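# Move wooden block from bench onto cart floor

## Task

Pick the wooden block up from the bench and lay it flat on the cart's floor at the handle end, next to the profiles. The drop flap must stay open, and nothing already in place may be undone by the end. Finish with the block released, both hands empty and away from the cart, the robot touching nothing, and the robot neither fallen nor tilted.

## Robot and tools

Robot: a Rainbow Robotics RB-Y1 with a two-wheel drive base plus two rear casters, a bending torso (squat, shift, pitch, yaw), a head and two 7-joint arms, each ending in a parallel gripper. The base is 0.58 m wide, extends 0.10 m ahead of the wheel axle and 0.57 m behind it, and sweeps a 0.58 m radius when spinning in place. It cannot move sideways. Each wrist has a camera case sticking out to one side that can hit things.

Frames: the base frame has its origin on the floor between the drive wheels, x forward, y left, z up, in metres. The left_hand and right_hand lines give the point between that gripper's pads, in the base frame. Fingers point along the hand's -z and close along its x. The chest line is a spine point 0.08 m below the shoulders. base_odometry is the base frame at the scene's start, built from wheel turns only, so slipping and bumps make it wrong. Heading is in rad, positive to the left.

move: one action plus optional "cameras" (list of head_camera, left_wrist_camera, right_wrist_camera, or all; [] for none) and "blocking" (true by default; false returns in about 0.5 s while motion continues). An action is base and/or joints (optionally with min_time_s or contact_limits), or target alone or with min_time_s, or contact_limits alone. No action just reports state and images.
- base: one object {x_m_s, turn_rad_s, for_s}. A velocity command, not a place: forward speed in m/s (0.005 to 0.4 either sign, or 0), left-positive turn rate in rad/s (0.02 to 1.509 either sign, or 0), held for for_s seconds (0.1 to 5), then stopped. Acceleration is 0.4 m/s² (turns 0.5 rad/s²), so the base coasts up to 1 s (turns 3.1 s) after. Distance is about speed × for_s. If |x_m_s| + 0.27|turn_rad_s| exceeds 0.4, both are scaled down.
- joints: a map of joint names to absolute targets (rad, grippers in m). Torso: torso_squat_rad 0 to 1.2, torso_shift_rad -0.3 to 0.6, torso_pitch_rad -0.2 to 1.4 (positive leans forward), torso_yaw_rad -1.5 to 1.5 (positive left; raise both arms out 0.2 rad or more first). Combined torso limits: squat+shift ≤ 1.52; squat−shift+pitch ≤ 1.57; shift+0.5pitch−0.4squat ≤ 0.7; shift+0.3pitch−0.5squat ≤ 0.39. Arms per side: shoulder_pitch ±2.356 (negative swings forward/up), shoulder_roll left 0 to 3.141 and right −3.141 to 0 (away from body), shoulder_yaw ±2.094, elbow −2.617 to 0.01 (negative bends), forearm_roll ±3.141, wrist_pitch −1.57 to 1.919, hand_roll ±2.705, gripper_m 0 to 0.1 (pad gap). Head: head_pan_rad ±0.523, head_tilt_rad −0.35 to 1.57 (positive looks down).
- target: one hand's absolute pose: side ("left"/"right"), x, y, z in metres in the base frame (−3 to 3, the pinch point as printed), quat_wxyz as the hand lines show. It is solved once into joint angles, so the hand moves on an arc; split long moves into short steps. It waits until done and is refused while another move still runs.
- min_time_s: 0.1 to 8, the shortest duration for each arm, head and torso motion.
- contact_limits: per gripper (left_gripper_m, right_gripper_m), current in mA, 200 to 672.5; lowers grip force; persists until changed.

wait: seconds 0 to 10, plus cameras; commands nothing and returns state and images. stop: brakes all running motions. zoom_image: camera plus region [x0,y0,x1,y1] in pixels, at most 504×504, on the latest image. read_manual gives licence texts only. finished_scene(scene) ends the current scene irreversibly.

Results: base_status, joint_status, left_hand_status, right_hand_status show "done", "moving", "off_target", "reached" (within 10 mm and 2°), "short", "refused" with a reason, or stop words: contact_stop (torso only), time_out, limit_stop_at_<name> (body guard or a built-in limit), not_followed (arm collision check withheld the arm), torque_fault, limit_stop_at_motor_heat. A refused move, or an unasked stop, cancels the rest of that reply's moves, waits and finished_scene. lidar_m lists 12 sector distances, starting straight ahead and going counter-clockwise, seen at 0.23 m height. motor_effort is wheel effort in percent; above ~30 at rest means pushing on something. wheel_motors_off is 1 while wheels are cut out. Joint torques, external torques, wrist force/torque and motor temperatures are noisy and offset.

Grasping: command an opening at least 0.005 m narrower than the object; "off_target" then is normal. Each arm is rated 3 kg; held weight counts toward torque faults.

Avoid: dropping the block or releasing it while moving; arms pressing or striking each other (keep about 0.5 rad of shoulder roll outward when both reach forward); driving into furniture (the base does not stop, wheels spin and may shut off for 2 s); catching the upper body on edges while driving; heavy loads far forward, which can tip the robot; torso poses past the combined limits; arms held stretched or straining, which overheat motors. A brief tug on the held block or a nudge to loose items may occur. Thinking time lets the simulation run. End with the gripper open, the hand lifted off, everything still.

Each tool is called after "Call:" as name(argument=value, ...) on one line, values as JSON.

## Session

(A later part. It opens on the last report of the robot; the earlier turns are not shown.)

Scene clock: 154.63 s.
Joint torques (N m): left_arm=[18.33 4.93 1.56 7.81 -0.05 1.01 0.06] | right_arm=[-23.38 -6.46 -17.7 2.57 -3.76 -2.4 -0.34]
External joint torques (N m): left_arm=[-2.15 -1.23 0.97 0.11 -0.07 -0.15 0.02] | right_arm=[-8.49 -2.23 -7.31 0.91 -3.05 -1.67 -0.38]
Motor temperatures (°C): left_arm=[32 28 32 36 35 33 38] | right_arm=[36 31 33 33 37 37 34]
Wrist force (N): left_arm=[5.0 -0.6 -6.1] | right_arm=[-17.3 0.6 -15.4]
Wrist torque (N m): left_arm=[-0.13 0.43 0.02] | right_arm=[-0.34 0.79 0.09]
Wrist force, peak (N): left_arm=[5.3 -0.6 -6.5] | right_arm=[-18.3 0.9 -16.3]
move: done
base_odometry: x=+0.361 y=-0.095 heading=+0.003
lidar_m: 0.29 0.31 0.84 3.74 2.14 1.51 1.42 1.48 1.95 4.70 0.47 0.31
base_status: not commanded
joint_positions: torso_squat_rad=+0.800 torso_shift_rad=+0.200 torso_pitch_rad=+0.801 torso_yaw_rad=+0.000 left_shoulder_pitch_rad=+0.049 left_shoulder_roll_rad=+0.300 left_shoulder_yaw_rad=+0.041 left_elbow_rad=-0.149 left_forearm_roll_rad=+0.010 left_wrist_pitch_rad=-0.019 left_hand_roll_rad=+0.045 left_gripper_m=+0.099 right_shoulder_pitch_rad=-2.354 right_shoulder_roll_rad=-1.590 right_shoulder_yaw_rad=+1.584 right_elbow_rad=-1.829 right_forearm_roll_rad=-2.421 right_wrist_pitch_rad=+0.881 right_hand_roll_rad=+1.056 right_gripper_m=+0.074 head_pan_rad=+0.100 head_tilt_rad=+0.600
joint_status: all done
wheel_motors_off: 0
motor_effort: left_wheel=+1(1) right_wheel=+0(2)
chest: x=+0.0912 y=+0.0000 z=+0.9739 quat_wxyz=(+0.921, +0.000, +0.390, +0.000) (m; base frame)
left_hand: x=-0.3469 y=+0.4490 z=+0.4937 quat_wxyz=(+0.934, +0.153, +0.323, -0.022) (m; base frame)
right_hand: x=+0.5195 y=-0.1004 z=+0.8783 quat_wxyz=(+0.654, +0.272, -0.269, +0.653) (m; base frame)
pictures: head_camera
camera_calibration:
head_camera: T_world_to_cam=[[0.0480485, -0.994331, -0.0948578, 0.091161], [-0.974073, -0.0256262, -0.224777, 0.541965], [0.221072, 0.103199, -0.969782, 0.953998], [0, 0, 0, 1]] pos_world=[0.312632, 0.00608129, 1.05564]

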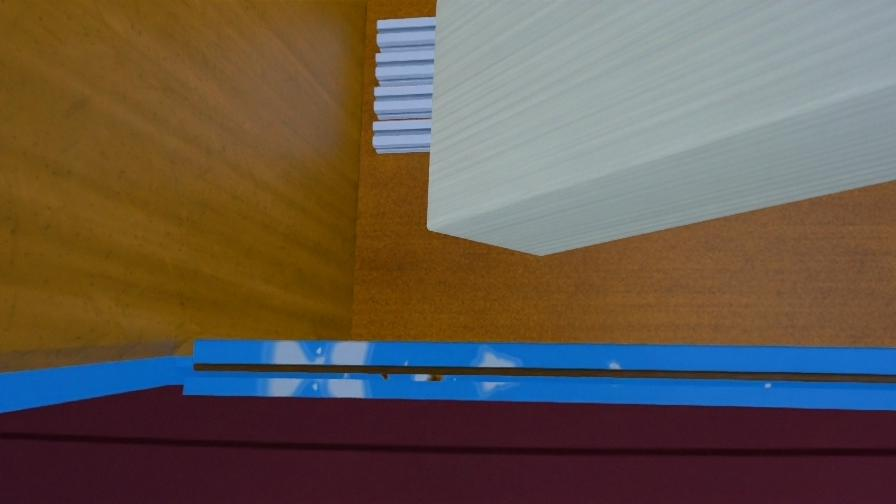

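Call:
move(base={"x_m_s":0.1,"for_s":0.5}, cameras=[])

Call:
move(joints={"torso_squat_rad":0.9,"torso_shift_rad":0.35,"torso_pitch_rad":0.95,"head_tilt_rad":0.45,"head_pan_rad":0}, min_time_s=2, cameras=["head_camera"])

Call:
move(target={"side":"right","x":0.44,"y":-0.10,"z":0.65,"quat_wxyz":[0.653,0.271,-0.271,0.653]}, min_time_s=2.5, cameras=["head_camera"])

Scene clock: 159.40 s.
Joint torques (N m): left_arm=[18.54 4.92 1.5 7.75 -0.01 0.96 0.02] | right_arm=[-23.12 -6.38 -17.65 2.47 -3.95 -2.42 -0.3]
External joint torques (N m): left_arm=[-1.95 -1.24 0.91 0.05 -0.03 -0.2 -0.02] | right_arm=[-8.23 -2.16 -7.26 0.82 -3.24 -1.7 -0.34]
Motor temperatures (°C): left_arm=[32 28 32 36 35 33 38] | right_arm=[36 31 33 32 37 37 34]
Wrist force (N): left_arm=[4.1 -1.1 -6.8] | right_arm=[-17.7 0.2 -15.9]
Wrist torque (N m): left_arm=[-0.07 0.34 0.05] | right_arm=[-0.31 0.78 0.10]
Wrist force, peak (N): left_arm=[5.5 -0.5 -6.5] | right_arm=[-18.3 0.1 -16.3]
move: done
base_odometry: x=+0.411 y=-0.095 heading=+0.003
lidar_m: 0.23 0.25 0.35 3.56 2.21 1.56 1.47 1.54 2.02 4.87 0.39 0.26
base_status: done (sent for 0.5 of 0.5 s)
joint_positions: torso_squat_rad=+0.800 torso_shift_rad=+0.200 torso_pitch_rad=+0.801 torso_yaw_rad=+0.000 left_shoulder_pitch_rad=+0.049 left_shoulder_roll_rad=+0.300 left_shoulder_yaw_rad=+0.041 left_elbow_rad=-0.149 left_forearm_roll_rad=+0.010 left_wrist_pitch_rad=-0.019 left_hand_roll_rad=+0.045 left_gripper_m=+0.099 right_shoulder_pitch_rad=-2.354 right_shoulder_roll_rad=-1.590 right_shoulder_yaw_rad=+1.584 right_elbow_rad=-1.829 right_forearm_roll_rad=-2.421 right_wrist_pitch_rad=+0.881 right_hand_roll_rad=+1.056 right_gripper_m=+0.074 head_pan_rad=+0.100 head_tilt_rad=+0.600
joint_status: not commanded
wheel_motors_off: 0
motor_effort: left_wheel=+0(23) right_wheel=-1(25)
chest: x=+0.0912 y=+0.0000 z=+0.9739 quat_wxyz=(+0.921, +0.000, +0.390, +0.000) (m; base frame)
left_hand: x=-0.3469 y=+0.4490 z=+0.4937 quat_wxyz=(+0.934, +0.153, +0.323, -0.022) (m; base frame)
right_hand: x=+0.5195 y=-0.1004 z=+0.8783 quat_wxyz=(+0.654, +0.272, -0.269, +0.653) (m; base frame)
pictures: none
No camera images: "cameras" was empty.

Scene clock: 161.70 s.
Joint torques (N m): left_arm=[20.81 4.25 1.44 9.01 -0.07 1.17 0.04] | right_arm=[-23.05 -7.36 -17.35 0.82 -4.09 -1.53 -0.34]
External joint torques (N m): left_arm=[-2.53 -0.9 0.9 0.26 -0.09 -0.22 0] | right_arm=[-8.46 -2.07 -7.19 0.2 -3.27 -1.06 -0.37]
Motor temperatures (°C): left_arm=[32 28 32 36 35 33 38] | right_arm=[36 31 33 32 37 37 34]
Wrist force (N): left_arm=[5.2 -0.5 -6.0] | right_arm=[-17.2 -2.6 -15.6]
Wrist torque (N m): left_arm=[-0.19 0.40 0.03] | right_arm=[-0.54 0.76 0.09]
Wrist force, peak (N): left_arm=[5.9 -0.8 -6.1] | right_arm=[-17.5 -3.0 -15.9]
move: done
base_odometry: x=+0.411 y=-0.095 heading=+0.003
lidar_m: 0.24 0.26 0.34 3.57 2.22 1.57 1.47 1.53 2.03 4.87 0.37 0.27
base_status: not commanded
joint_positions: torso_squat_rad=+0.900 torso_shift_rad=+0.350 torso_pitch_rad=+0.951 torso_yaw_rad=+0.000 left_shoulder_pitch_rad=+0.049 left_shoulder_roll_rad=+0.300 left_shoulder_yaw_rad=+0.041 left_elbow_rad=-0.149 left_forearm_roll_rad=+0.010 left_wrist_pitch_rad=-0.019 left_hand_roll_rad=+0.045 left_gripper_m=+0.099 right_shoulder_pitch_rad=-2.354 right_shoulder_roll_rad=-1.590 right_shoulder_yaw_rad=+1.584 right_elbow_rad=-1.829 right_forearm_roll_rad=-2.421 right_wrist_pitch_rad=+0.881 right_hand_roll_rad=+1.056 right_gripper_m=+0.074 head_pan_rad=+0.000 head_tilt_rad=+0.450
joint_status: all done
wheel_motors_off: 0
motor_effort: left_wheel=+0(2) right_wheel=+0(2)
chest: x=+0.1732 y=+0.0000 z=+0.8690 quat_wxyz=(+0.889, +0.000, +0.458, +0.000) (m; base frame)
left_hand: x=-0.3317 y=+0.4490 z=+0.4597 quat_wxyz=(+0.907, +0.151, +0.392, -0.034) (m; base frame)
right_hand: x=+0.5825 y=-0.1005 z=+0.7106 quat_wxyz=(+0.672, +0.320, -0.220, +0.631) (m; base frame)
pictures: head_camera
camera_calibration:
head_camera: T_world_to_cam=[[-0.0213704, -0.999501, -0.023267, 0.0290397], [-0.974072, 0.0260582, -0.224734, 0.608824], [0.225228, 0.0178611, -0.974142, 0.808878], [0, 0, 0, 1]] pos_world=[0.411477, -0.00128703, 0.925461]

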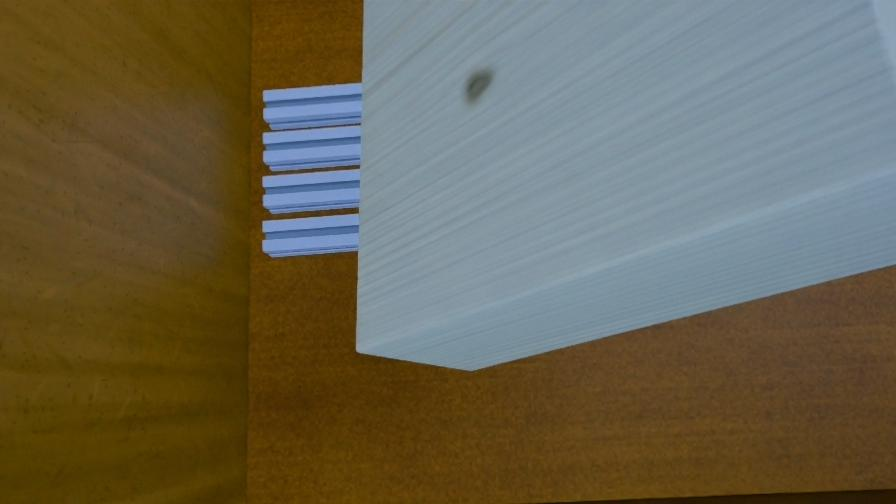

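Scene clock: 164.53 s.
Joint torques (N m): left_arm=[20.7 3.9 1.23 9.13 -0.03 1.19 0.09] | right_arm=[-10.61 -6.34 -9.45 -6.92 -1.34 -3.99 -0.46]
External joint torques (N m): left_arm=[-2.64 -1.25 0.68 0.39 -0.05 -0.21 0.05] | right_arm=[-3 -0.8 -2.53 -4.18 -1.22 -2.95 -0.49]
Motor temperatures (°C): left_arm=[32 28 32 36 35 33 38] | right_arm=[36 31 33 32 37 37 34]
Wrist force (N): left_arm=[5.1 -0.1 -5.5] | right_arm=[-17.5 1.0 -15.5]
Wrist torque (N m): left_arm=[-0.19 0.40 0.03] | right_arm=[-0.30 0.75 0.10]
Wrist force, peak (N): left_arm=[5.6 -0.3 -6.5] | right_arm=[-17.7 0.6 -15.6]
move: done
base_odometry: x=+0.411 y=-0.095 heading=+0.003
lidar_m: 0.23 0.25 0.35 3.58 2.23 1.57 1.47 1.53 2.02 4.86 0.37 0.26
base_status: not commanded
joint_positions: torso_squat_rad=+0.900 torso_shift_rad=+0.350 torso_pitch_rad=+0.951 torso_yaw_rad=+0.000 left_shoulder_pitch_rad=+0.049 left_shoulder_roll_rad=+0.300 left_shoulder_yaw_rad=+0.041 left_elbow_rad=-0.149 left_forearm_roll_rad=+0.010 left_wrist_pitch_rad=-0.019 left_hand_roll_rad=+0.045 left_gripper_m=+0.099 right_shoulder_pitch_rad=-2.180 right_shoulder_roll_rad=-1.846 right_shoulder_yaw_rad=+1.800 right_elbow_rad=-2.474 right_forearm_roll_rad=-1.783 right_wrist_pitch_rad=+0.343 right_hand_roll_rad=+0.766 right_gripper_m=+0.074 head_pan_rad=+0.000 head_tilt_rad=+0.450
joint_status: all done
wheel_motors_off: 0
motor_effort: left_wheel=+0(2) right_wheel=-2(3)
chest: x=+0.1732 y=+0.0000 z=+0.8690 quat_wxyz=(+0.889, +0.000, +0.458, +0.000) (m; base frame)
left_hand: x=-0.3317 y=+0.4490 z=+0.4597 quat_wxyz=(+0.907, +0.151, +0.392, -0.034) (m; base frame)
right_hand: x=+0.4403 y=-0.1004 z=+0.6496 quat_wxyz=(+0.650, +0.277, -0.272, +0.653) (m; base frame)
right_hand_status: reached (checked arc, planned for 2.5 s): 1 mm and 0.8 deg off.
pictures: head_camera
camera_calibration:
head_camera: T_world_to_cam=[[-0.0213648, -0.999501, -0.0232614, 0.029036], [-0.974064, 0.0260521, -0.224769, 0.608838], [0.225263, 0.0178559, -0.974134, 0.808871], [0, 0, 0, 1]] pos_world=[0.411458, -0.00128318, 0.925473]

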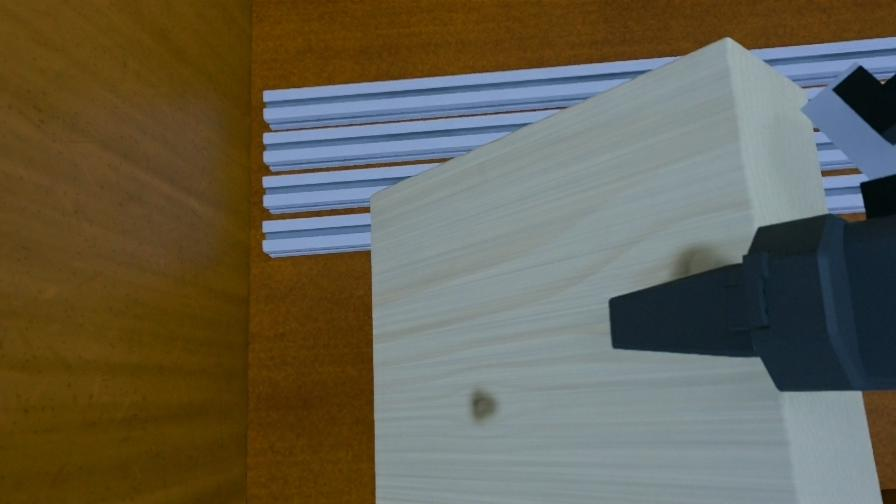

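Call:
move(target={"side":"right","x":0.446,"y":-0.02,"z":0.56,"quat_wxyz":[0.633,0.279,-0.263,0.672]}, min_time_s=1.5, cameras=["head_camera"])

Call:
move(target={"side":"right","x":0.446,"y":0.032,"z":0.46,"quat_wxyz":[0.633,0.279,-0.263,0.672]}, min_time_s=1.5, cameras=["head_camera","right_wrist_camera"])

Scene clock: 171.33 s.
Joint torques (N m): left_arm=[20.5 3.77 1.16 8.87 -0.07 1.14 -0.01] | right_arm=[-15.48 -4.03 -14.2 -9.42 -0.48 -5.44 -0.28]
External joint torques (N m): left_arm=[-2.84 -1.38 0.61 0.13 -0.09 -0.25 -0.05] | right_arm=[-3.53 2.43 -6.61 -4.99 -0.65 -4.06 -0.32]
Motor temperatures (°C): left_arm=[32 28 32 37 35 33 38] | right_arm=[35 31 33 32 36 37 34]
Wrist force (N): left_arm=[5.9 -1.1 -5.6] | right_arm=[-17.6 0.7 -15.6]
Wrist torque (N m): left_arm=[-0.09 0.46 0.05] | right_arm=[-0.24 0.79 0.08]
Wrist force, peak (N): left_arm=[6.5 0.1 -6.2] | right_arm=[-18.2 0.8 -16.5]
move: done
base_odometry: x=+0.411 y=-0.095 heading=+0.003
lidar_m: 0.25 0.26 0.34 3.57 2.22 1.56 1.47 1.54 2.02 4.86 0.38 0.26
base_status: not commanded
joint_positions: torso_squat_rad=+0.900 torso_shift_rad=+0.350 torso_pitch_rad=+0.951 torso_yaw_rad=+0.000 left_shoulder_pitch_rad=+0.049 left_shoulder_roll_rad=+0.300 left_shoulder_yaw_rad=+0.041 left_elbow_rad=-0.149 left_forearm_roll_rad=+0.010 left_wrist_pitch_rad=-0.019 left_hand_roll_rad=+0.045 left_gripper_m=+0.099 right_shoulder_pitch_rad=-1.925 right_shoulder_roll_rad=-1.352 right_shoulder_yaw_rad=+1.686 right_elbow_rad=-2.213 right_forearm_roll_rad=-1.032 right_wrist_pitch_rad=+0.310 right_hand_roll_rad=+0.102 right_gripper_m=+0.074 head_pan_rad=+0.000 head_tilt_rad=+0.450
joint_status: all done
wheel_motors_off: 0
motor_effort: left_wheel=+1(1) right_wheel=-2(2)
chest: x=+0.1732 y=+0.0000 z=+0.8690 quat_wxyz=(+0.889, +0.000, +0.458, +0.000) (m; base frame)
left_hand: x=-0.3317 y=+0.4490 z=+0.4597 quat_wxyz=(+0.907, +0.151, +0.392, -0.034) (m; base frame)
right_hand: x=+0.4463 y=-0.0211 z=+0.5590 quat_wxyz=(+0.633, +0.280, -0.261, +0.672) (m; base frame)
right_hand_status: reached (checked arc, planned for 1.5 s): 2 mm and 0.3 deg off.
pictures: head_camera
camera_calibration:
head_camera: T_world_to_cam=[[-0.0213631, -0.999501, -0.0232587, 0.029034], [-0.974055, 0.0260506, -0.224808, 0.608852], [0.225302, 0.0178527, -0.974126, 0.808871], [0, 0, 0, 1]] pos_world=[0.411436, -0.00128193, 0.925491]

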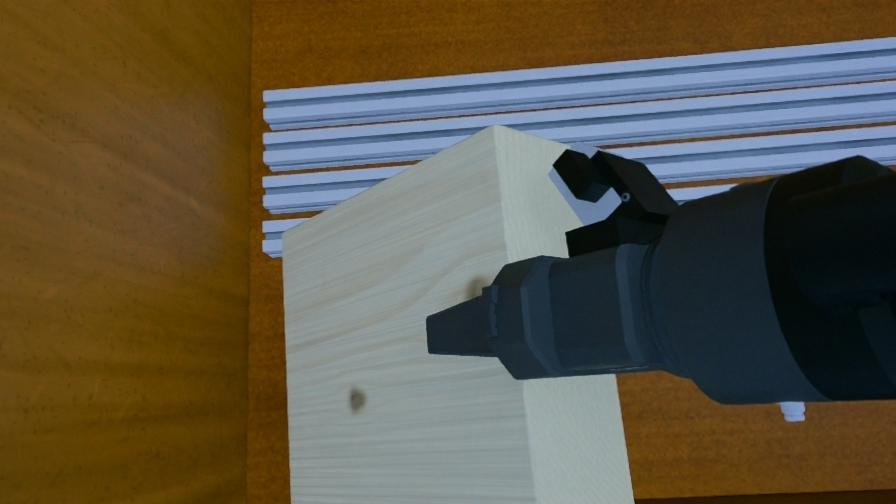

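Scene clock: 173.17 s.
Joint torques (N m): left_arm=[20.87 4.07 1.41 9 -0.11 1.22 0.05] | right_arm=[-17.24 -1.62 -14.48 -10.5 0.01 -5.36 -0.36]
External joint torques (N m): left_arm=[-2.47 -1.08 0.87 0.25 -0.13 -0.17 0.01] | right_arm=[-3.97 3.28 -7.17 -5.44 -0.19 -3.98 -0.4]
Motor temperatures (°C): left_arm=[32 28 32 37 35 33 38] | right_arm=[35 31 33 32 36 37 34]
Wrist force (N): left_arm=[5.6 -0.5 -6.0] | right_arm=[-17.2 1.0 -15.4]
Wrist torque (N m): left_arm=[-0.16 0.44 0.04] | right_arm=[-0.28 0.72 0.07]
Wrist force, peak (N): left_arm=[6.2 -0.4 -5.7] | right_arm=[-17.5 2.2 -16.5]
move: done
base_odometry: x=+0.411 y=-0.095 heading=+0.003
lidar_m: 0.24 0.26 0.35 3.58 2.22 1.57 1.47 1.53 2.02 4.86 0.38 0.26
base_status: not commanded
joint_positions: torso_squat_rad=+0.900 torso_shift_rad=+0.350 torso_pitch_rad=+0.951 torso_yaw_rad=+0.000 left_shoulder_pitch_rad=+0.049 left_shoulder_roll_rad=+0.300 left_shoulder_yaw_rad=+0.041 left_elbow_rad=-0.149 left_forearm_roll_rad=+0.010 left_wrist_pitch_rad=-0.019 left_hand_roll_rad=+0.045 left_gripper_m=+0.099 right_shoulder_pitch_rad=-1.746 right_shoulder_roll_rad=-0.998 right_shoulder_yaw_rad=+1.669 right_elbow_rad=-1.821 right_forearm_roll_rad=-0.827 right_wrist_pitch_rad=+0.242 right_hand_roll_rad=+0.020 right_gripper_m=+0.074 head_pan_rad=+0.000 head_tilt_rad=+0.450
joint_status: all done
wheel_motors_off: 0
motor_effort: left_wheel=+0(1) right_wheel=+0(2)
chest: x=+0.1732 y=+0.0000 z=+0.8690 quat_wxyz=(+0.889, +0.000, +0.458, +0.000) (m; base frame)
left_hand: x=-0.3317 y=+0.4490 z=+0.4597 quat_wxyz=(+0.907, +0.151, +0.392, -0.034) (m; base frame)
right_hand: x=+0.4457 y=+0.0306 z=+0.4587 quat_wxyz=(+0.634, +0.278, -0.262, +0.672) (m; base frame)
right_hand_status: reached (checked arc, planned for 1.5 s): 2 mm and 0.2 deg off.
pictures: head_camera, right_wrist_camera
camera_calibration:
head_camera: T_world_to_cam=[[-0.0213621, -0.999501, -0.0232583, 0.0290339], [-0.974055, 0.0260495, -0.224809, 0.608853], [0.225303, 0.0178524, -0.974125, 0.808871], [0, 0, 0, 1]] pos_world=[0.411435, -0.00128127, 0.925492]
right_wrist_camera: T_world_to_cam=[[0.0689706, -0.686559, -0.723795, 0.321045], [-0.836827, -0.434792, 0.332682, 0.260796], [-0.543106, 0.582746, -0.604519, 0.573673], [0, 0, 0, 1]] pos_world=[0.507664, -0.000496773, 0.492405]

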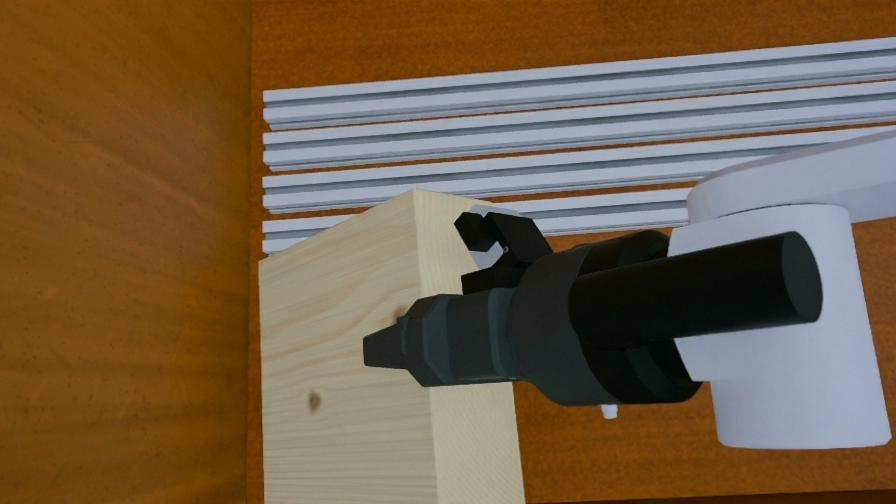

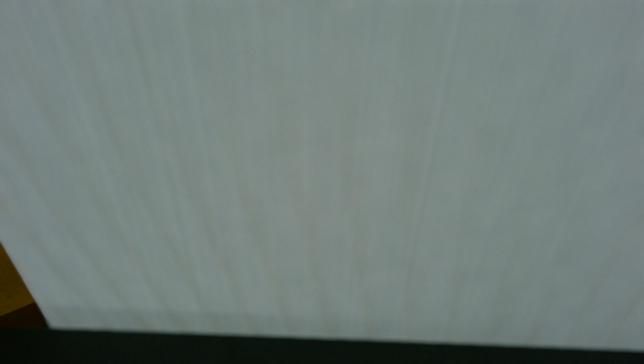

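Call:
move(target={"side":"right","x":0.458,"y":0.035,"z":0.425,"quat_wxyz":[0.633,0.279,-0.263,0.672]}, min_time_s=1, cameras=["head_camera"])

Call:
move(target={"side":"right","x":0.458,"y":0.035,"z":0.41,"quat_wxyz":[0.633,0.279,-0.263,0.672]}, min_time_s=0.7, cameras=["head_camera"])

Scene clock: 187.37 s.
Joint torques (N m): left_arm=[20.92 3.86 1.52 9.03 -0.11 1.27 -0.04] | right_arm=[-8.66 -16 0.68 12.97 -0.35 9.69 -1.18]
External joint torques (N m): left_arm=[-2.38 -1.32 0.97 0.3 -0.13 -0.12 -0.09] | right_arm=[5.26 -11.43 7.91 17.55 -0.53 11.08 -1.22]
External joint torques when the fault began: right_arm=[8.46 -10.33 14.27 39.34 -0.12 18.67 -1.14]
Motor temperatures (°C): left_arm=[32 28 32 37 35 33 38] | right_arm=[35 31 32 32 36 38 34]
Wrist force (N): left_arm=[5.3 -0.4 -5.7] | right_arm=[18.9 11.9 23.1]
Wrist torque (N m): left_arm=[-0.19 0.39 -0.02] | right_arm=[1.01 -5.49 1.07]
Wrist force, peak (N): left_arm=[6.2 0.2 -6.2] | right_arm=[42.8 33.9 89.2]
move: torque_fault
TORQUE FAULT: right_elbow_rad reached its load limit. The robot stopped for 10 seconds, dropped its targets and accepts commands again. The stop added 9.6 s to the call.
base_odometry: x=+0.411 y=-0.095 heading=+0.003
lidar_m: 0.25 0.25 0.35 3.58 2.23 1.56 1.47 1.54 2.03 4.87 0.39 0.27
base_status: not commanded
joint_positions: torso_squat_rad=+0.900 torso_shift_rad=+0.349 torso_pitch_rad=+0.949 torso_yaw_rad=+0.000 left_shoulder_pitch_rad=+0.049 left_shoulder_roll_rad=+0.300 left_shoulder_yaw_rad=+0.041 left_elbow_rad=-0.149 left_forearm_roll_rad=+0.010 left_wrist_pitch_rad=-0.019 left_hand_roll_rad=+0.045 left_gripper_m=+0.099 right_shoulder_pitch_rad=-1.766 right_shoulder_roll_rad=-0.931 right_shoulder_yaw_rad=+1.724 right_elbow_rad=-1.696 right_forearm_roll_rad=-0.877 right_wrist_pitch_rad=+0.155 right_hand_roll_rad=+0.058 right_gripper_m=+0.075 head_pan_rad=+0.000 head_tilt_rad=+0.450
joint_status: right_shoulder_roll_rad torque_fault (moved +0.067 of +0.093); right_shoulder_yaw_rad torque_fault (moved +0.054 of +0.088); right_elbow_rad torque_fault (moved +0.125 of +0.182); right_forearm_roll_rad torque_fault (moved -0.050 of -0.076); right_wrist_pitch_rad torque_fault (moved -0.087 of -0.121); right_hand_roll_rad torque_fault (moved +0.038 of +0.057); the others done
wheel_motors_off: 0
on_its_own: right_shoulder_roll_rad is held at -0.934, not at your -0.905, since a torque_fault; right_shoulder_yaw_rad is held at +1.726, not at your +1.758, since a torque_fault; right_elbow_rad is held at -1.692, not at your -1.639, since a torque_fault; right_forearm_roll_rad is held at -0.877, not at your -0.903, since a torque_fault; right_wrist_pitch_rad is held at +0.158, not at your +0.121, since a torque_fault; right_hand_roll_rad is held at +0.058, not at your +0.078, since a torque_fault
motor_effort: left_wheel=+6(8) right_wheel=-2(19)
chest: x=+0.1725 y=+0.0000 z=+0.8696 quat_wxyz=(+0.890, +0.000, +0.457, +0.000) (m; base frame)
left_hand: x=-0.3317 y=+0.4490 z=+0.4594 quat_wxyz=(+0.907, +0.151, +0.391, -0.033) (m; base frame)
right_hand: x=+0.4559 y=+0.0378 z=+0.4398 quat_wxyz=(+0.633, +0.278, -0.269, +0.671) (m; base frame)
right_hand_status: short (checked arc, planned for 1.0 s): torque_fault, 15 mm and 0.7 deg off.
pictures: head_camera
camera_calibration:
head_camera: T_world_to_cam=[[-0.0212572, -0.999495, -0.02361, 0.0292354], [-0.973602, 0.026063, -0.22676, 0.609876], [0.227261, 0.0181665, -0.973664, 0.808828], [0, 0, 0, 1]] pos_world=[0.410583, -0.00136812, 0.926513]

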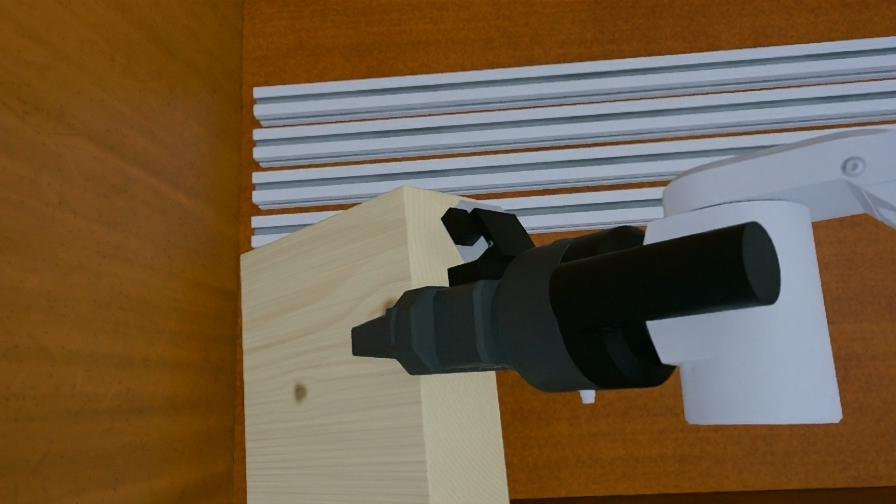

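not run: a stop that you did not command came earlier in this reply.

Call:
move(target={"side":"right","x":0.456,"y":0.03,"z":0.444,"quat_wxyz":[0.633,0.279,-0.263,0.672]}, min_time_s=0.5, cameras=["head_camera"])

Scene clock: 189.97 s.
Joint torques (N m): left_arm=[20.61 3.85 1.56 8.96 -0.03 1.24 0.17] | right_arm=[-14.42 -10.4 -3.07 -1.39 -0.48 1.97 -0.02]
External joint torques (N m): left_arm=[-2.7 -1.31 1.01 0.22 -0.04 -0.15 0.13] | right_arm=[-0.47 -5.63 4.17 3.08 -0.67 3.36 -0.06]
Motor temperatures (°C): left_arm=[32 28 32 37 35 33 38] | right_arm=[35 31 32 32 36 38 34]
Wrist force (N): left_arm=[6.4 -0.9 -6.0] | right_arm=[-0.7 1.9 -7.3]
Wrist torque (N m): left_arm=[-0.11 0.52 0.04] | right_arm=[-0.36 -2.38 0.28]
Wrist force, peak (N): left_arm=[6.6 -0.7 -6.0] | right_arm=[19.2 11.9 24.0]
move: done
base_odometry: x=+0.411 y=-0.095 heading=+0.003
lidar_m: 0.25 0.27 0.36 3.59 2.22 1.56 1.47 1.53 2.02 4.87 0.39 0.27
base_status: not commanded
joint_positions: torso_squat_rad=+0.900 torso_shift_rad=+0.350 torso_pitch_rad=+0.950 torso_yaw_rad=+0.000 left_shoulder_pitch_rad=+0.049 left_shoulder_roll_rad=+0.300 left_shoulder_yaw_rad=+0.041 left_elbow_rad=-0.149 left_forearm_roll_rad=+0.010 left_wrist_pitch_rad=-0.019 left_hand_roll_rad=+0.045 left_gripper_m=+0.099 right_shoulder_pitch_rad=-1.793 right_shoulder_roll_rad=-0.955 right_shoulder_yaw_rad=+1.748 right_elbow_rad=-1.723 right_forearm_roll_rad=-0.900 right_wrist_pitch_rad=+0.150 right_hand_roll_rad=+0.061 right_gripper_m=+0.075 head_pan_rad=+0.000 head_tilt_rad=+0.450
joint_status: all done
wheel_motors_off: 0
motor_effort: left_wheel=+7(8) right_wheel=-2(4)
chest: x=+0.1728 y=+0.0000 z=+0.8693 quat_wxyz=(+0.889, +0.000, +0.457, +0.000) (m; base frame)
left_hand: x=-0.3317 y=+0.4490 z=+0.4596 quat_wxyz=(+0.907, +0.151, +0.392, -0.033) (m; base frame)
right_hand: x=+0.4555 y=+0.0315 z=+0.4440 quat_wxyz=(+0.633, +0.280, -0.264, +0.672) (m; base frame)
right_hand_status: reached (checked arc, planned for 0.5 s): 2 mm and 0.2 deg off.
pictures: head_camera
camera_calibration:
head_camera: T_world_to_cam=[[-0.0212, -0.999498, -0.023543, 0.0292075], [-0.973824, 0.0259744, -0.225813, 0.609379], [0.226311, 0.0181396, -0.973886, 0.808835], [0, 0, 0, 1]] pos_world=[0.410999, -0.00130737, 0.926007]

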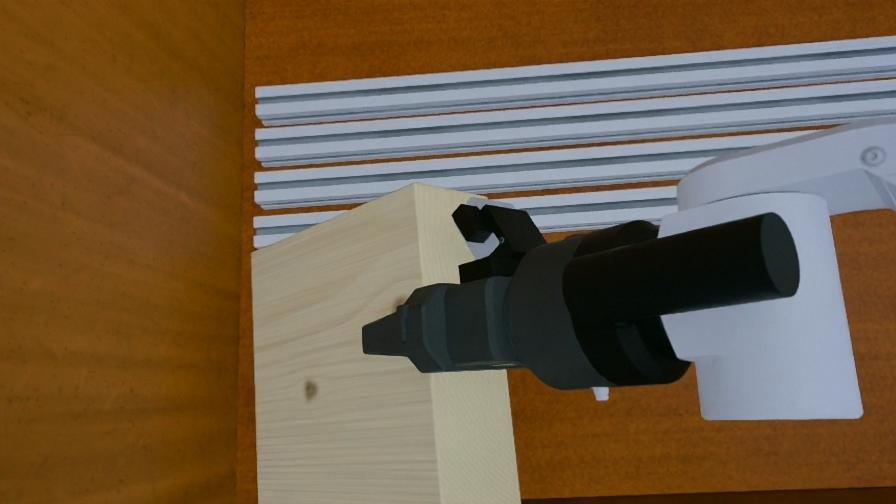

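Call:
move(target={"side":"right","x":0.458,"y":-0.011,"z":0.407,"quat_wxyz":[0.5937,0.364,-0.3428,0.6305]}, min_time_s=1.5, cameras=["head_camera"])

Call:
move(target={"side":"right","x":0.459,"y":-0.033,"z":0.376,"quat_wxyz":[0.5616,0.4176,-0.3932,0.5964]}, min_time_s=1.5, cameras=["head_camera"])

Scene clock: 197.63 s.
Joint torques (N m): left_arm=[20.68 3.92 1.39 9.07 0.01 1.27 0.04] | right_arm=[-6.82 -2.08 2.06 -2.69 3.04 1.91 1]
External joint torques (N m): left_arm=[-2.64 -1.24 0.85 0.33 -0.01 -0.12 0] | right_arm=[6.52 3.93 7.21 -0.3 3.01 3.57 0.96]
Motor temperatures (°C): left_arm=[32 28 32 37 35 33 38] | right_arm=[35 31 32 32 36 38 34]
Wrist force (N): left_arm=[5.5 -0.4 -5.4] | right_arm=[0.5 -6.5 3.0]
Wrist torque (N m): left_arm=[-0.18 0.39 0.02] | right_arm=[-1.53 -2.73 -1.30]
Wrist force, peak (N): left_arm=[6.4 -0.4 -5.8] | right_arm=[33.0 -4.0 52.8]
move: done
base_odometry: x=+0.411 y=-0.095 heading=+0.003
lidar_m: 0.25 0.26 0.36 3.57 2.22 1.55 1.48 1.54 2.01 4.88 0.39 0.26
base_status: not commanded
joint_positions: torso_squat_rad=+0.900 torso_shift_rad=+0.350 torso_pitch_rad=+0.950 torso_yaw_rad=+0.000 left_shoulder_pitch_rad=+0.049 left_shoulder_roll_rad=+0.300 left_shoulder_yaw_rad=+0.041 left_elbow_rad=-0.149 left_forearm_roll_rad=+0.010 left_wrist_pitch_rad=-0.019 left_hand_roll_rad=+0.045 left_gripper_m=+0.099 right_shoulder_pitch_rad=-1.756 right_shoulder_roll_rad=-0.891 right_shoulder_yaw_rad=+2.011 right_elbow_rad=-1.337 right_forearm_roll_rad=-0.748 right_wrist_pitch_rad=-0.530 right_hand_roll_rad=-0.092 right_gripper_m=+0.075 head_pan_rad=+0.000 head_tilt_rad=+0.450
joint_status: all done
wheel_motors_off: 0
motor_effort: left_wheel=+1(7) right_wheel=-1(5)
chest: x=+0.1729 y=+0.0000 z=+0.8692 quat_wxyz=(+0.889, +0.000, +0.457, +0.000) (m; base frame)
left_hand: x=-0.3317 y=+0.4490 z=+0.4596 quat_wxyz=(+0.907, +0.151, +0.392, -0.034) (m; base frame)
right_hand: x=+0.4595 y=-0.0106 z=+0.4081 quat_wxyz=(+0.594, +0.362, -0.344, +0.630) (m; base frame)
right_hand_status: reached (checked arc, planned for 1.5 s): 2 mm and 0.3 deg off.
pictures: head_camera
camera_calibration:
head_camera: T_world_to_cam=[[-0.0212987, -0.999499, -0.0234175, 0.0291231], [-0.973863, 0.0260389, -0.225637, 0.609311], [0.226134, 0.0179997, -0.97393, 0.808834], [0, 0, 0, 1]] pos_world=[0.411101, -0.00131602, 0.925913]

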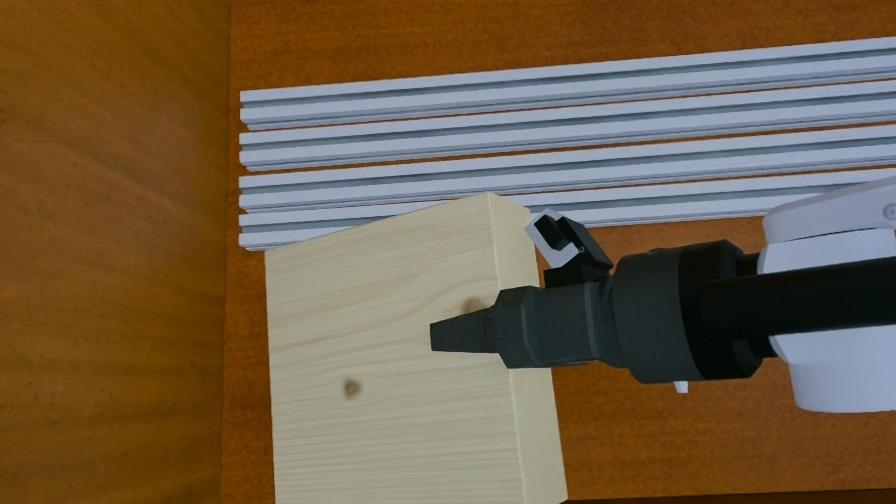

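Scene clock: 199.47 s.
Joint torques (N m): left_arm=[20.77 3.87 1.56 9.17 -0.02 1.23 -0.02] | right_arm=[-11.32 -2.98 -1.06 -0.7 1.31 -2.27 0.23]
External joint torques (N m): left_arm=[-2.55 -1.29 1.02 0.43 -0.04 -0.16 -0.07] | right_arm=[0.93 2.88 2.07 -0.7 1.62 -0.52 0.18]
Motor temperatures (°C): left_arm=[32 28 32 37 35 33 38] | right_arm=[35 31 32 32 36 38 34]
Wrist force (N): left_arm=[5.2 -0.8 -5.1] | right_arm=[-8.7 -1.8 -1.3]
Wrist torque (N m): left_arm=[-0.12 0.40 0.05] | right_arm=[-1.10 -1.01 -0.63]
Wrist force, peak (N): left_arm=[6.1 -0.1 -6.4] | right_arm=[-4.7 -13.5 20.2]
move: done
base_odometry: x=+0.411 y=-0.095 heading=+0.003
lidar_m: 0.24 0.26 0.35 3.58 2.24 1.57 1.48 1.52 2.03 4.88 0.40 0.27
base_status: not commanded
joint_positions: torso_squat_rad=+0.900 torso_shift_rad=+0.350 torso_pitch_rad=+0.950 torso_yaw_rad=+0.000 left_shoulder_pitch_rad=+0.049 left_shoulder_roll_rad=+0.300 left_shoulder_yaw_rad=+0.041 left_elbow_rad=-0.149 left_forearm_roll_rad=+0.010 left_wrist_pitch_rad=-0.019 left_hand_roll_rad=+0.045 left_gripper_m=+0.099 right_shoulder_pitch_rad=-1.574 right_shoulder_roll_rad=-0.680 right_shoulder_yaw_rad=+2.045 right_elbow_rad=-0.761 right_forearm_roll_rad=-0.677 right_wrist_pitch_rad=-1.019 right_hand_roll_rad=-0.228 right_gripper_m=+0.077 head_pan_rad=+0.000 head_tilt_rad=+0.450
joint_status: all done
wheel_motors_off: 0
motor_effort: left_wheel=+1(7) right_wheel=+1(2)
chest: x=+0.1729 y=+0.0000 z=+0.8692 quat_wxyz=(+0.889, +0.000, +0.457, +0.000) (m; base frame)
left_hand: x=-0.3317 y=+0.4490 z=+0.4596 quat_wxyz=(+0.907, +0.151, +0.392, -0.034) (m; base frame)
right_hand: x=+0.4595 y=-0.0332 z=+0.3763 quat_wxyz=(+0.562, +0.416, -0.393, +0.597) (m; base frame)
right_hand_status: reached (checked arc, planned for 1.5 s): 1 mm and 0.2 deg off.
pictures: head_camera
camera_calibration:
head_camera: T_world_to_cam=[[-0.0213381, -0.999499, -0.0233868, 0.0291003], [-0.97387, 0.0260698, -0.225605, 0.609277], [0.226102, 0.0179617, -0.973938, 0.808838], [0, 0, 0, 1]] pos_world=[0.411098, -0.00132614, 0.925895]

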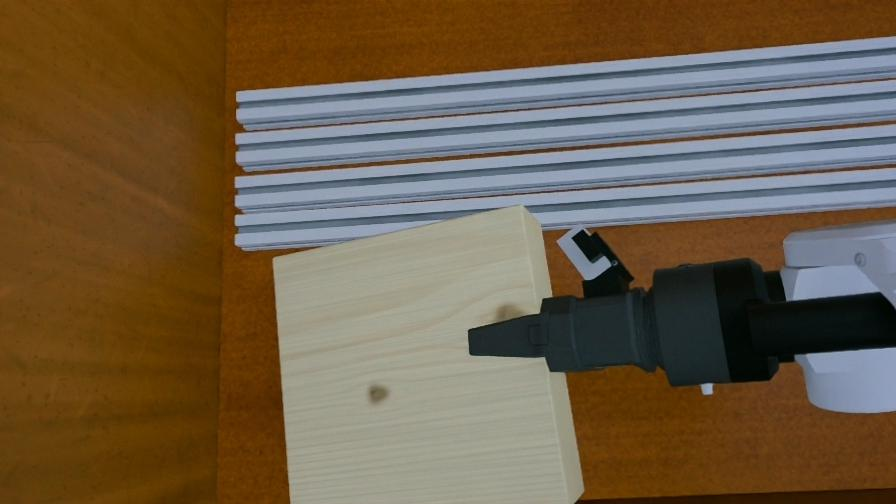

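Call:
move(joints={"right_gripper_m":0.1}, cameras=["head_camera","right_wrist_camera"])

Scene clock: 201.80 s.
Joint torques (N m): left_arm=[20.47 3.79 1.52 9.13 0.04 1.27 -0.02] | right_arm=[-12.26 -4.32 -1.99 -1.04 -0.37 -3 0.13]
External joint torques (N m): left_arm=[-2.85 -1.37 0.98 0.39 0.02 -0.12 -0.07] | right_arm=[-0.01 1.54 1.13 -1.04 -0.07 -1.24 0.09]
Motor temperatures (°C): left_arm=[32 28 32 37 35 33 38] | right_arm=[35 31 32 32 36 38 34]
Wrist force (N): left_arm=[5.3 -0.6 -5.2] | right_arm=[-11.7 1.8 -5.5]
Wrist torque (N m): left_arm=[-0.20 0.48 0.06] | right_arm=[-0.40 -0.45 -0.01]
Wrist force, peak (N): left_arm=[5.8 -0.1 -6.4] | right_arm=[-12.1 1.3 -6.0]
move: done
base_odometry: x=+0.411 y=-0.095 heading=+0.003
lidar_m: 0.25 0.26 0.34 3.56 2.24 1.56 1.48 1.53 2.02 4.86 0.38 0.26
base_status: not commanded
joint_positions: torso_squat_rad=+0.900 torso_shift_rad=+0.350 torso_pitch_rad=+0.950 torso_yaw_rad=+0.000 left_shoulder_pitch_rad=+0.049 left_shoulder_roll_rad=+0.300 left_shoulder_yaw_rad=+0.041 left_elbow_rad=-0.149 left_forearm_roll_rad=+0.010 left_wrist_pitch_rad=-0.019 left_hand_roll_rad=+0.045 left_gripper_m=+0.099 right_shoulder_pitch_rad=-1.574 right_shoulder_roll_rad=-0.680 right_shoulder_yaw_rad=+2.045 right_elbow_rad=-0.761 right_forearm_roll_rad=-0.676 right_wrist_pitch_rad=-1.019 right_hand_roll_rad=-0.228 right_gripper_m=+0.099 head_pan_rad=+0.000 head_tilt_rad=+0.450
joint_status: all done
wheel_motors_off: 0
motor_effort: left_wheel=+1(2) right_wheel=-1(2)
chest: x=+0.1729 y=+0.0000 z=+0.8692 quat_wxyz=(+0.889, +0.000, +0.457, +0.000) (m; base frame)
left_hand: x=-0.3317 y=+0.4490 z=+0.4596 quat_wxyz=(+0.907, +0.151, +0.392, -0.034) (m; base frame)
right_hand: x=+0.4591 y=-0.0331 z=+0.3761 quat_wxyz=(+0.562, +0.416, -0.393, +0.597) (m; base frame)
pictures: head_camera, right_wrist_camera
camera_calibration:
head_camera: T_world_to_cam=[[-0.0213411, -0.999499, -0.0233839, 0.0290984], [-0.973895, 0.0260701, -0.225498, 0.609216], [0.225994, 0.0179611, -0.973963, 0.808841], [0, 0, 0, 1]] pos_world=[0.411139, -0.0013262, 0.925839]
right_wrist_camera: T_world_to_cam=[[0.0483808, -0.317119, -0.947151, 0.32224], [-0.831097, -0.538752, 0.137929, 0.338919], [-0.554019, 0.780501, -0.289622, 0.461296], [0, 0, 0, 1]] pos_world=[0.521651, -0.0752602, 0.392065]

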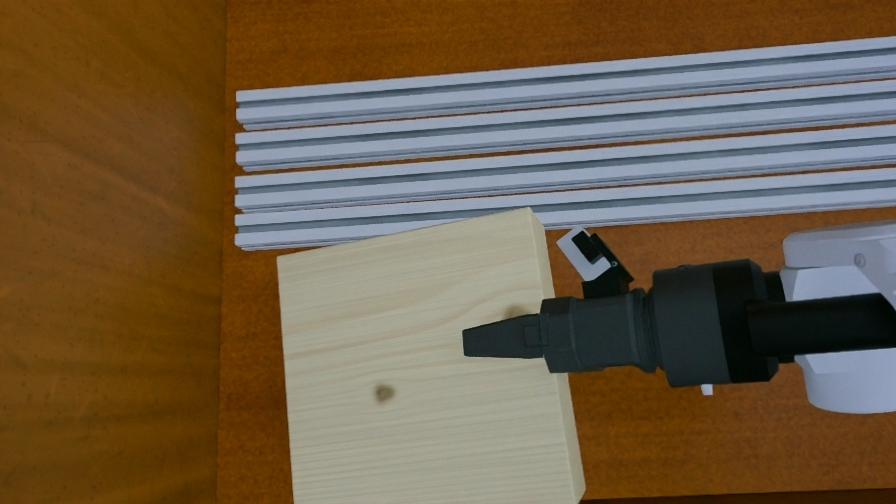

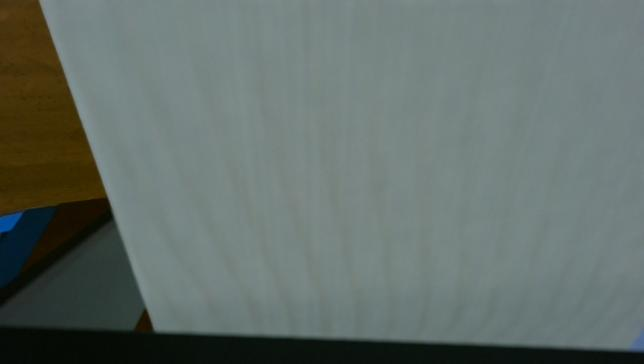

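Call:
move(target={"side":"right","x":0.458,"y":-0.043,"z":0.360,"quat_wxyz":[0.5937,0.364,-0.3428,0.6305]}, min_time_s=0.8, cameras=["head_camera"])

Call:
move(target={"side":"right","x":0.458,"y":-0.056,"z":0.342,"quat_wxyz":[0.633,0.279,-0.263,0.672]}, min_time_s=0.8, cameras=["head_camera"])

Scene clock: 204.30 s.
Joint torques (N m): left_arm=[20.93 3.98 1.14 9.07 0 1.23 0] | right_arm=[-16.68 -6.24 -4.15 -2.31 -0.72 -3.23 0.22]
External joint torques (N m): left_arm=[-2.39 -1.18 0.59 0.33 -0.02 -0.16 -0.04] | right_arm=[-4.1 -0.01 -0.54 -1.61 -0.57 -1.58 0.18]
Motor temperatures (°C): left_arm=[32 28 32 37 35 33 38] | right_arm=[35 31 32 32 36 38 34]
Wrist force (N): left_arm=[5.6 -0.8 -5.3] | right_arm=[-11.6 2.0 -4.6]
Wrist torque (N m): left_arm=[-0.13 0.45 0.02] | right_arm=[-0.30 -0.24 -0.05]
Wrist force, peak (N): left_arm=[5.9 -0.9 -6.1] | right_arm=[-12.4 1.7 -6.1]
move: done
base_odometry: x=+0.411 y=-0.095 heading=+0.003
lidar_m: 0.24 0.26 0.34 3.56 2.22 1.56 1.48 1.53 2.03 4.87 0.38 0.26
base_status: not commanded
joint_positions: torso_squat_rad=+0.900 torso_shift_rad=+0.350 torso_pitch_rad=+0.950 torso_yaw_rad=+0.000 left_shoulder_pitch_rad=+0.049 left_shoulder_roll_rad=+0.300 left_shoulder_yaw_rad=+0.041 left_elbow_rad=-0.149 left_forearm_roll_rad=+0.010 left_wrist_pitch_rad=-0.019 left_hand_roll_rad=+0.045 left_gripper_m=+0.099 right_shoulder_pitch_rad=-1.644 right_shoulder_roll_rad=-0.762 right_shoulder_yaw_rad=+2.071 right_elbow_rad=-0.969 right_forearm_roll_rad=-0.682 right_wrist_pitch_rad=-0.769 right_hand_roll_rad=-0.191 right_gripper_m=+0.099 head_pan_rad=+0.000 head_tilt_rad=+0.450
joint_status: all done
wheel_motors_off: 0
motor_effort: left_wheel=+1(2) right_wheel=+1(2)
chest: x=+0.1730 y=+0.0000 z=+0.8692 quat_wxyz=(+0.889, +0.000, +0.457, +0.000) (m; base frame)
left_hand: x=-0.3317 y=+0.4490 z=+0.4596 quat_wxyz=(+0.907, +0.151, +0.392, -0.034) (m; base frame)
right_hand: x=+0.4571 y=-0.0435 z=+0.3600 quat_wxyz=(+0.592, +0.368, -0.342, +0.630) (m; base frame)
right_hand_status: reached (checked arc, planned for 0.8 s): 1 mm and 0.5 deg off.
pictures: head_camera
camera_calibration:
head_camera: T_world_to_cam=[[-0.0213692, -0.999499, -0.023335, 0.0290651], [-0.973911, 0.0260851, -0.225427, 0.609174], [0.225923, 0.017909, -0.973981, 0.808846], [0, 0, 0, 1]] pos_world=[0.411166, -0.00132548, 0.925802]

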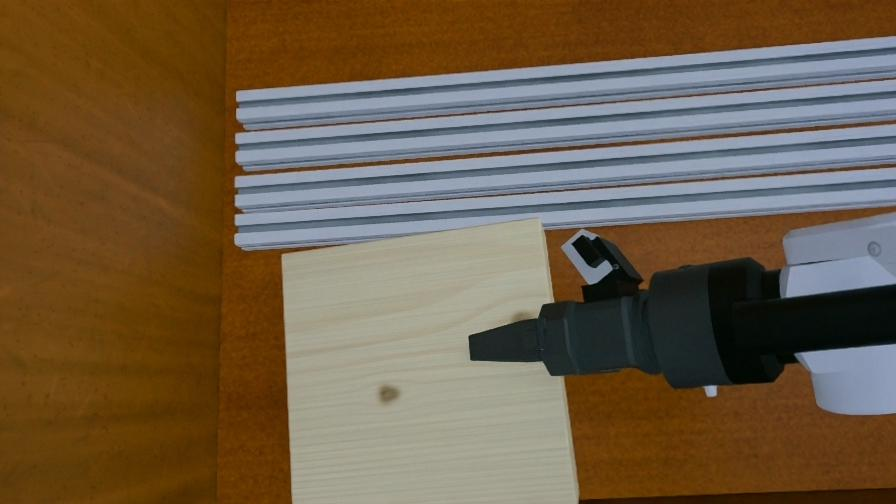

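Scene clock: 205.43 s.
Joint torques (N m): left_arm=[20.63 3.72 1.29 9.01 -0.05 1.18 0.03] | right_arm=[-7.73 -12.78 2.27 5.09 0.54 7.24 0.24]
External joint torques (N m): left_arm=[-2.68 -1.45 0.75 0.28 -0.06 -0.2 -0.01] | right_arm=[5.39 -6.67 6.68 6.79 0.52 8.61 0.21]
Motor temperatures (°C): left_arm=[32 28 32 37 35 33 38] | right_arm=[35 31 32 32 36 38 34]
Wrist force (N): left_arm=[5.1 -0.8 -5.6] | right_arm=[10.0 1.6 7.1]
Wrist torque (N m): left_arm=[-0.13 0.42 0.06] | right_arm=[-0.30 -5.52 0.06]
Wrist force, peak (N): left_arm=[5.5 -0.7 -6.4] | right_arm=[4.2 -9.7 34.2]
move: done
base_odometry: x=+0.411 y=-0.095 heading=+0.003
lidar_m: 0.25 0.26 0.36 3.57 2.23 1.57 1.48 1.55 2.02 4.86 0.39 0.27
base_status: not commanded
joint_positions: torso_squat_rad=+0.900 torso_shift_rad=+0.350 torso_pitch_rad=+0.949 torso_yaw_rad=+0.000 left_shoulder_pitch_rad=+0.049 left_shoulder_roll_rad=+0.300 left_shoulder_yaw_rad=+0.041 left_elbow_rad=-0.149 left_forearm_roll_rad=+0.010 left_wrist_pitch_rad=-0.019 left_hand_roll_rad=+0.045 left_gripper_m=+0.099 right_shoulder_pitch_rad=-1.732 right_shoulder_roll_rad=-0.839 right_shoulder_yaw_rad=+2.057 right_elbow_rad=-1.227 right_forearm_roll_rad=-0.690 right_wrist_pitch_rad=-0.355 right_hand_roll_rad=-0.163 right_gripper_m=+0.099 head_pan_rad=+0.000 head_tilt_rad=+0.450
joint_status: all done
wheel_motors_off: 0
motor_effort: left_wheel=+1(6) right_wheel=-2(4)
chest: x=+0.1727 y=+0.0000 z=+0.8694 quat_wxyz=(+0.889, +0.000, +0.457, +0.000) (m; base frame)
left_hand: x=-0.3317 y=+0.4490 z=+0.4595 quat_wxyz=(+0.907, +0.151, +0.392, -0.034) (m; base frame)
right_hand: x=+0.4581 y=-0.0534 z=+0.3438 quat_wxyz=(+0.632, +0.282, -0.265, +0.672) (m; base frame)
right_hand_status: reached (checked arc, planned for 0.8 s): 3 mm and 0.4 deg off.
pictures: head_camera
camera_calibration:
head_camera: T_world_to_cam=[[-0.0212859, -0.999497, -0.0235074, 0.0291873], [-0.973752, 0.0260556, -0.226113, 0.609554], [0.226612, 0.0180773, -0.973817, 0.808833], [0, 0, 0, 1]] pos_world=[0.410885, -0.00133121, 0.92617]

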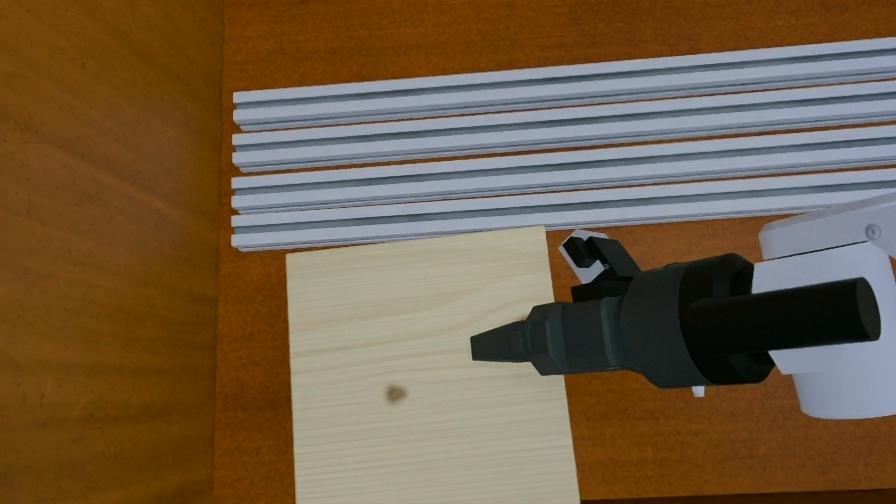

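Call:
move(target={"side":"right","x":0.459,"y":-0.066,"z":0.336,"quat_wxyz":[0.633,0.279,-0.263,0.672]}, min_time_s=0.6, cameras=["head_camera","right_wrist_camera"])

Scene clock: 207.87 s.
Joint torques (N m): left_arm=[20.45 4.05 1.56 8.84 -0.04 1.12 0.01] | right_arm=[-5.37 -9.21 2.7 3.33 0.66 3.07 -0.25]
External joint torques (N m): left_arm=[-2.86 -1.11 1.01 0.1 -0.06 -0.26 -0.03] | right_arm=[7.6 -2.85 6.87 4.76 0.66 4.43 -0.29]
Motor temperatures (°C): left_arm=[32 28 32 37 35 33 38] | right_arm=[35 31 32 31 36 38 34]
Wrist force (N): left_arm=[5.4 -0.2 -5.2] | right_arm=[14.9 -0.6 8.3]
Wrist torque (N m): left_arm=[-0.19 0.41 0.05] | right_arm=[-0.36 -0.31 -0.22]
Wrist force, peak (N): left_arm=[5.9 -0.5 -6.3] | right_arm=[16.8 0.2 11.0]
move: done
base_odometry: x=+0.411 y=-0.095 heading=+0.003
lidar_m: 0.25 0.25 0.35 3.56 2.22 1.56 1.47 1.54 2.02 4.86 0.38 0.27
base_status: not commanded
joint_positions: torso_squat_rad=+0.900 torso_shift_rad=+0.350 torso_pitch_rad=+0.950 torso_yaw_rad=+0.000 left_shoulder_pitch_rad=+0.049 left_shoulder_roll_rad=+0.300 left_shoulder_yaw_rad=+0.041 left_elbow_rad=-0.149 left_forearm_roll_rad=+0.010 left_wrist_pitch_rad=-0.019 left_hand_roll_rad=+0.045 left_gripper_m=+0.099 right_shoulder_pitch_rad=-1.719 right_shoulder_roll_rad=-0.837 right_shoulder_yaw_rad=+2.070 right_elbow_rad=-1.186 right_forearm_roll_rad=-0.683 right_wrist_pitch_rad=-0.390 right_hand_roll_rad=-0.169 right_gripper_m=+0.099 head_pan_rad=+0.000 head_tilt_rad=+0.450
joint_status: all done
wheel_motors_off: 0
motor_effort: left_wheel=+2(4) right_wheel=-1(3)
chest: x=+0.1727 y=+0.0001 z=+0.8694 quat_wxyz=(+0.889, +0.000, +0.457, +0.000) (m; base frame)
left_hand: x=-0.3317 y=+0.4490 z=+0.4595 quat_wxyz=(+0.907, +0.151, +0.392, -0.034) (m; base frame)
right_hand: x=+0.4596 y=-0.0642 z=+0.3376 quat_wxyz=(+0.633, +0.279, -0.265, +0.672) (m; base frame)
right_hand_status: reached (checked arc, planned for 0.6 s): 3 mm and 0.2 deg off.
pictures: head_camera, right_wrist_camera
camera_calibration:
head_camera: T_world_to_cam=[[-0.0212065, -0.999503, -0.0233245, 0.029094], [-0.973761, 0.0259365, -0.226091, 0.609544], [0.226583, 0.0179179, -0.973827, 0.808835], [0, 0, 0, 1]] pos_world=[0.410898, -0.00122249, 0.926157]
right_wrist_camera: T_world_to_cam=[[0.0717866, -0.681722, -0.728081, 0.167841], [-0.837462, -0.437684, 0.327244, 0.273373], [-0.541759, 0.586249, -0.602336, 0.562182], [0, 0, 0, 1]] pos_world=[0.521458, -0.0955062, 0.371365]

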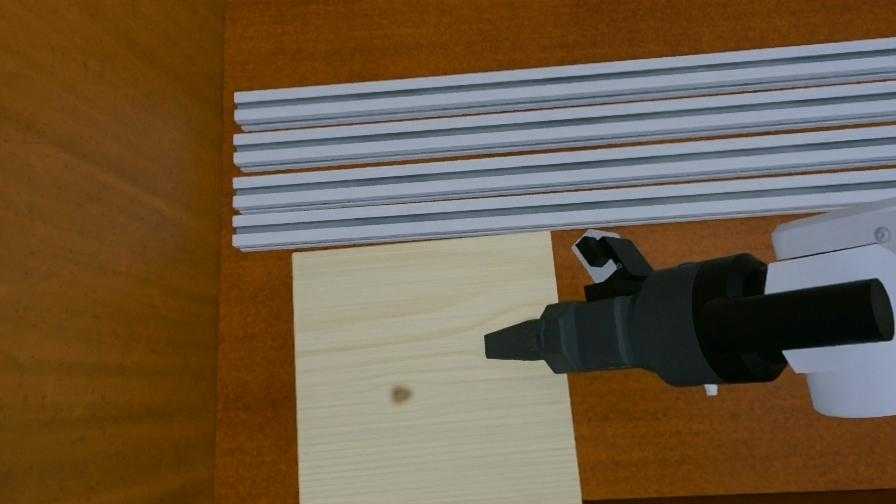

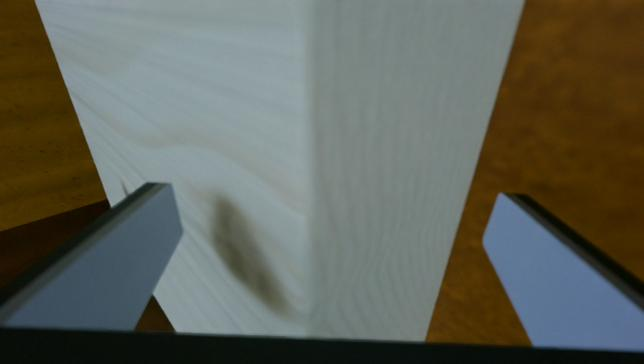

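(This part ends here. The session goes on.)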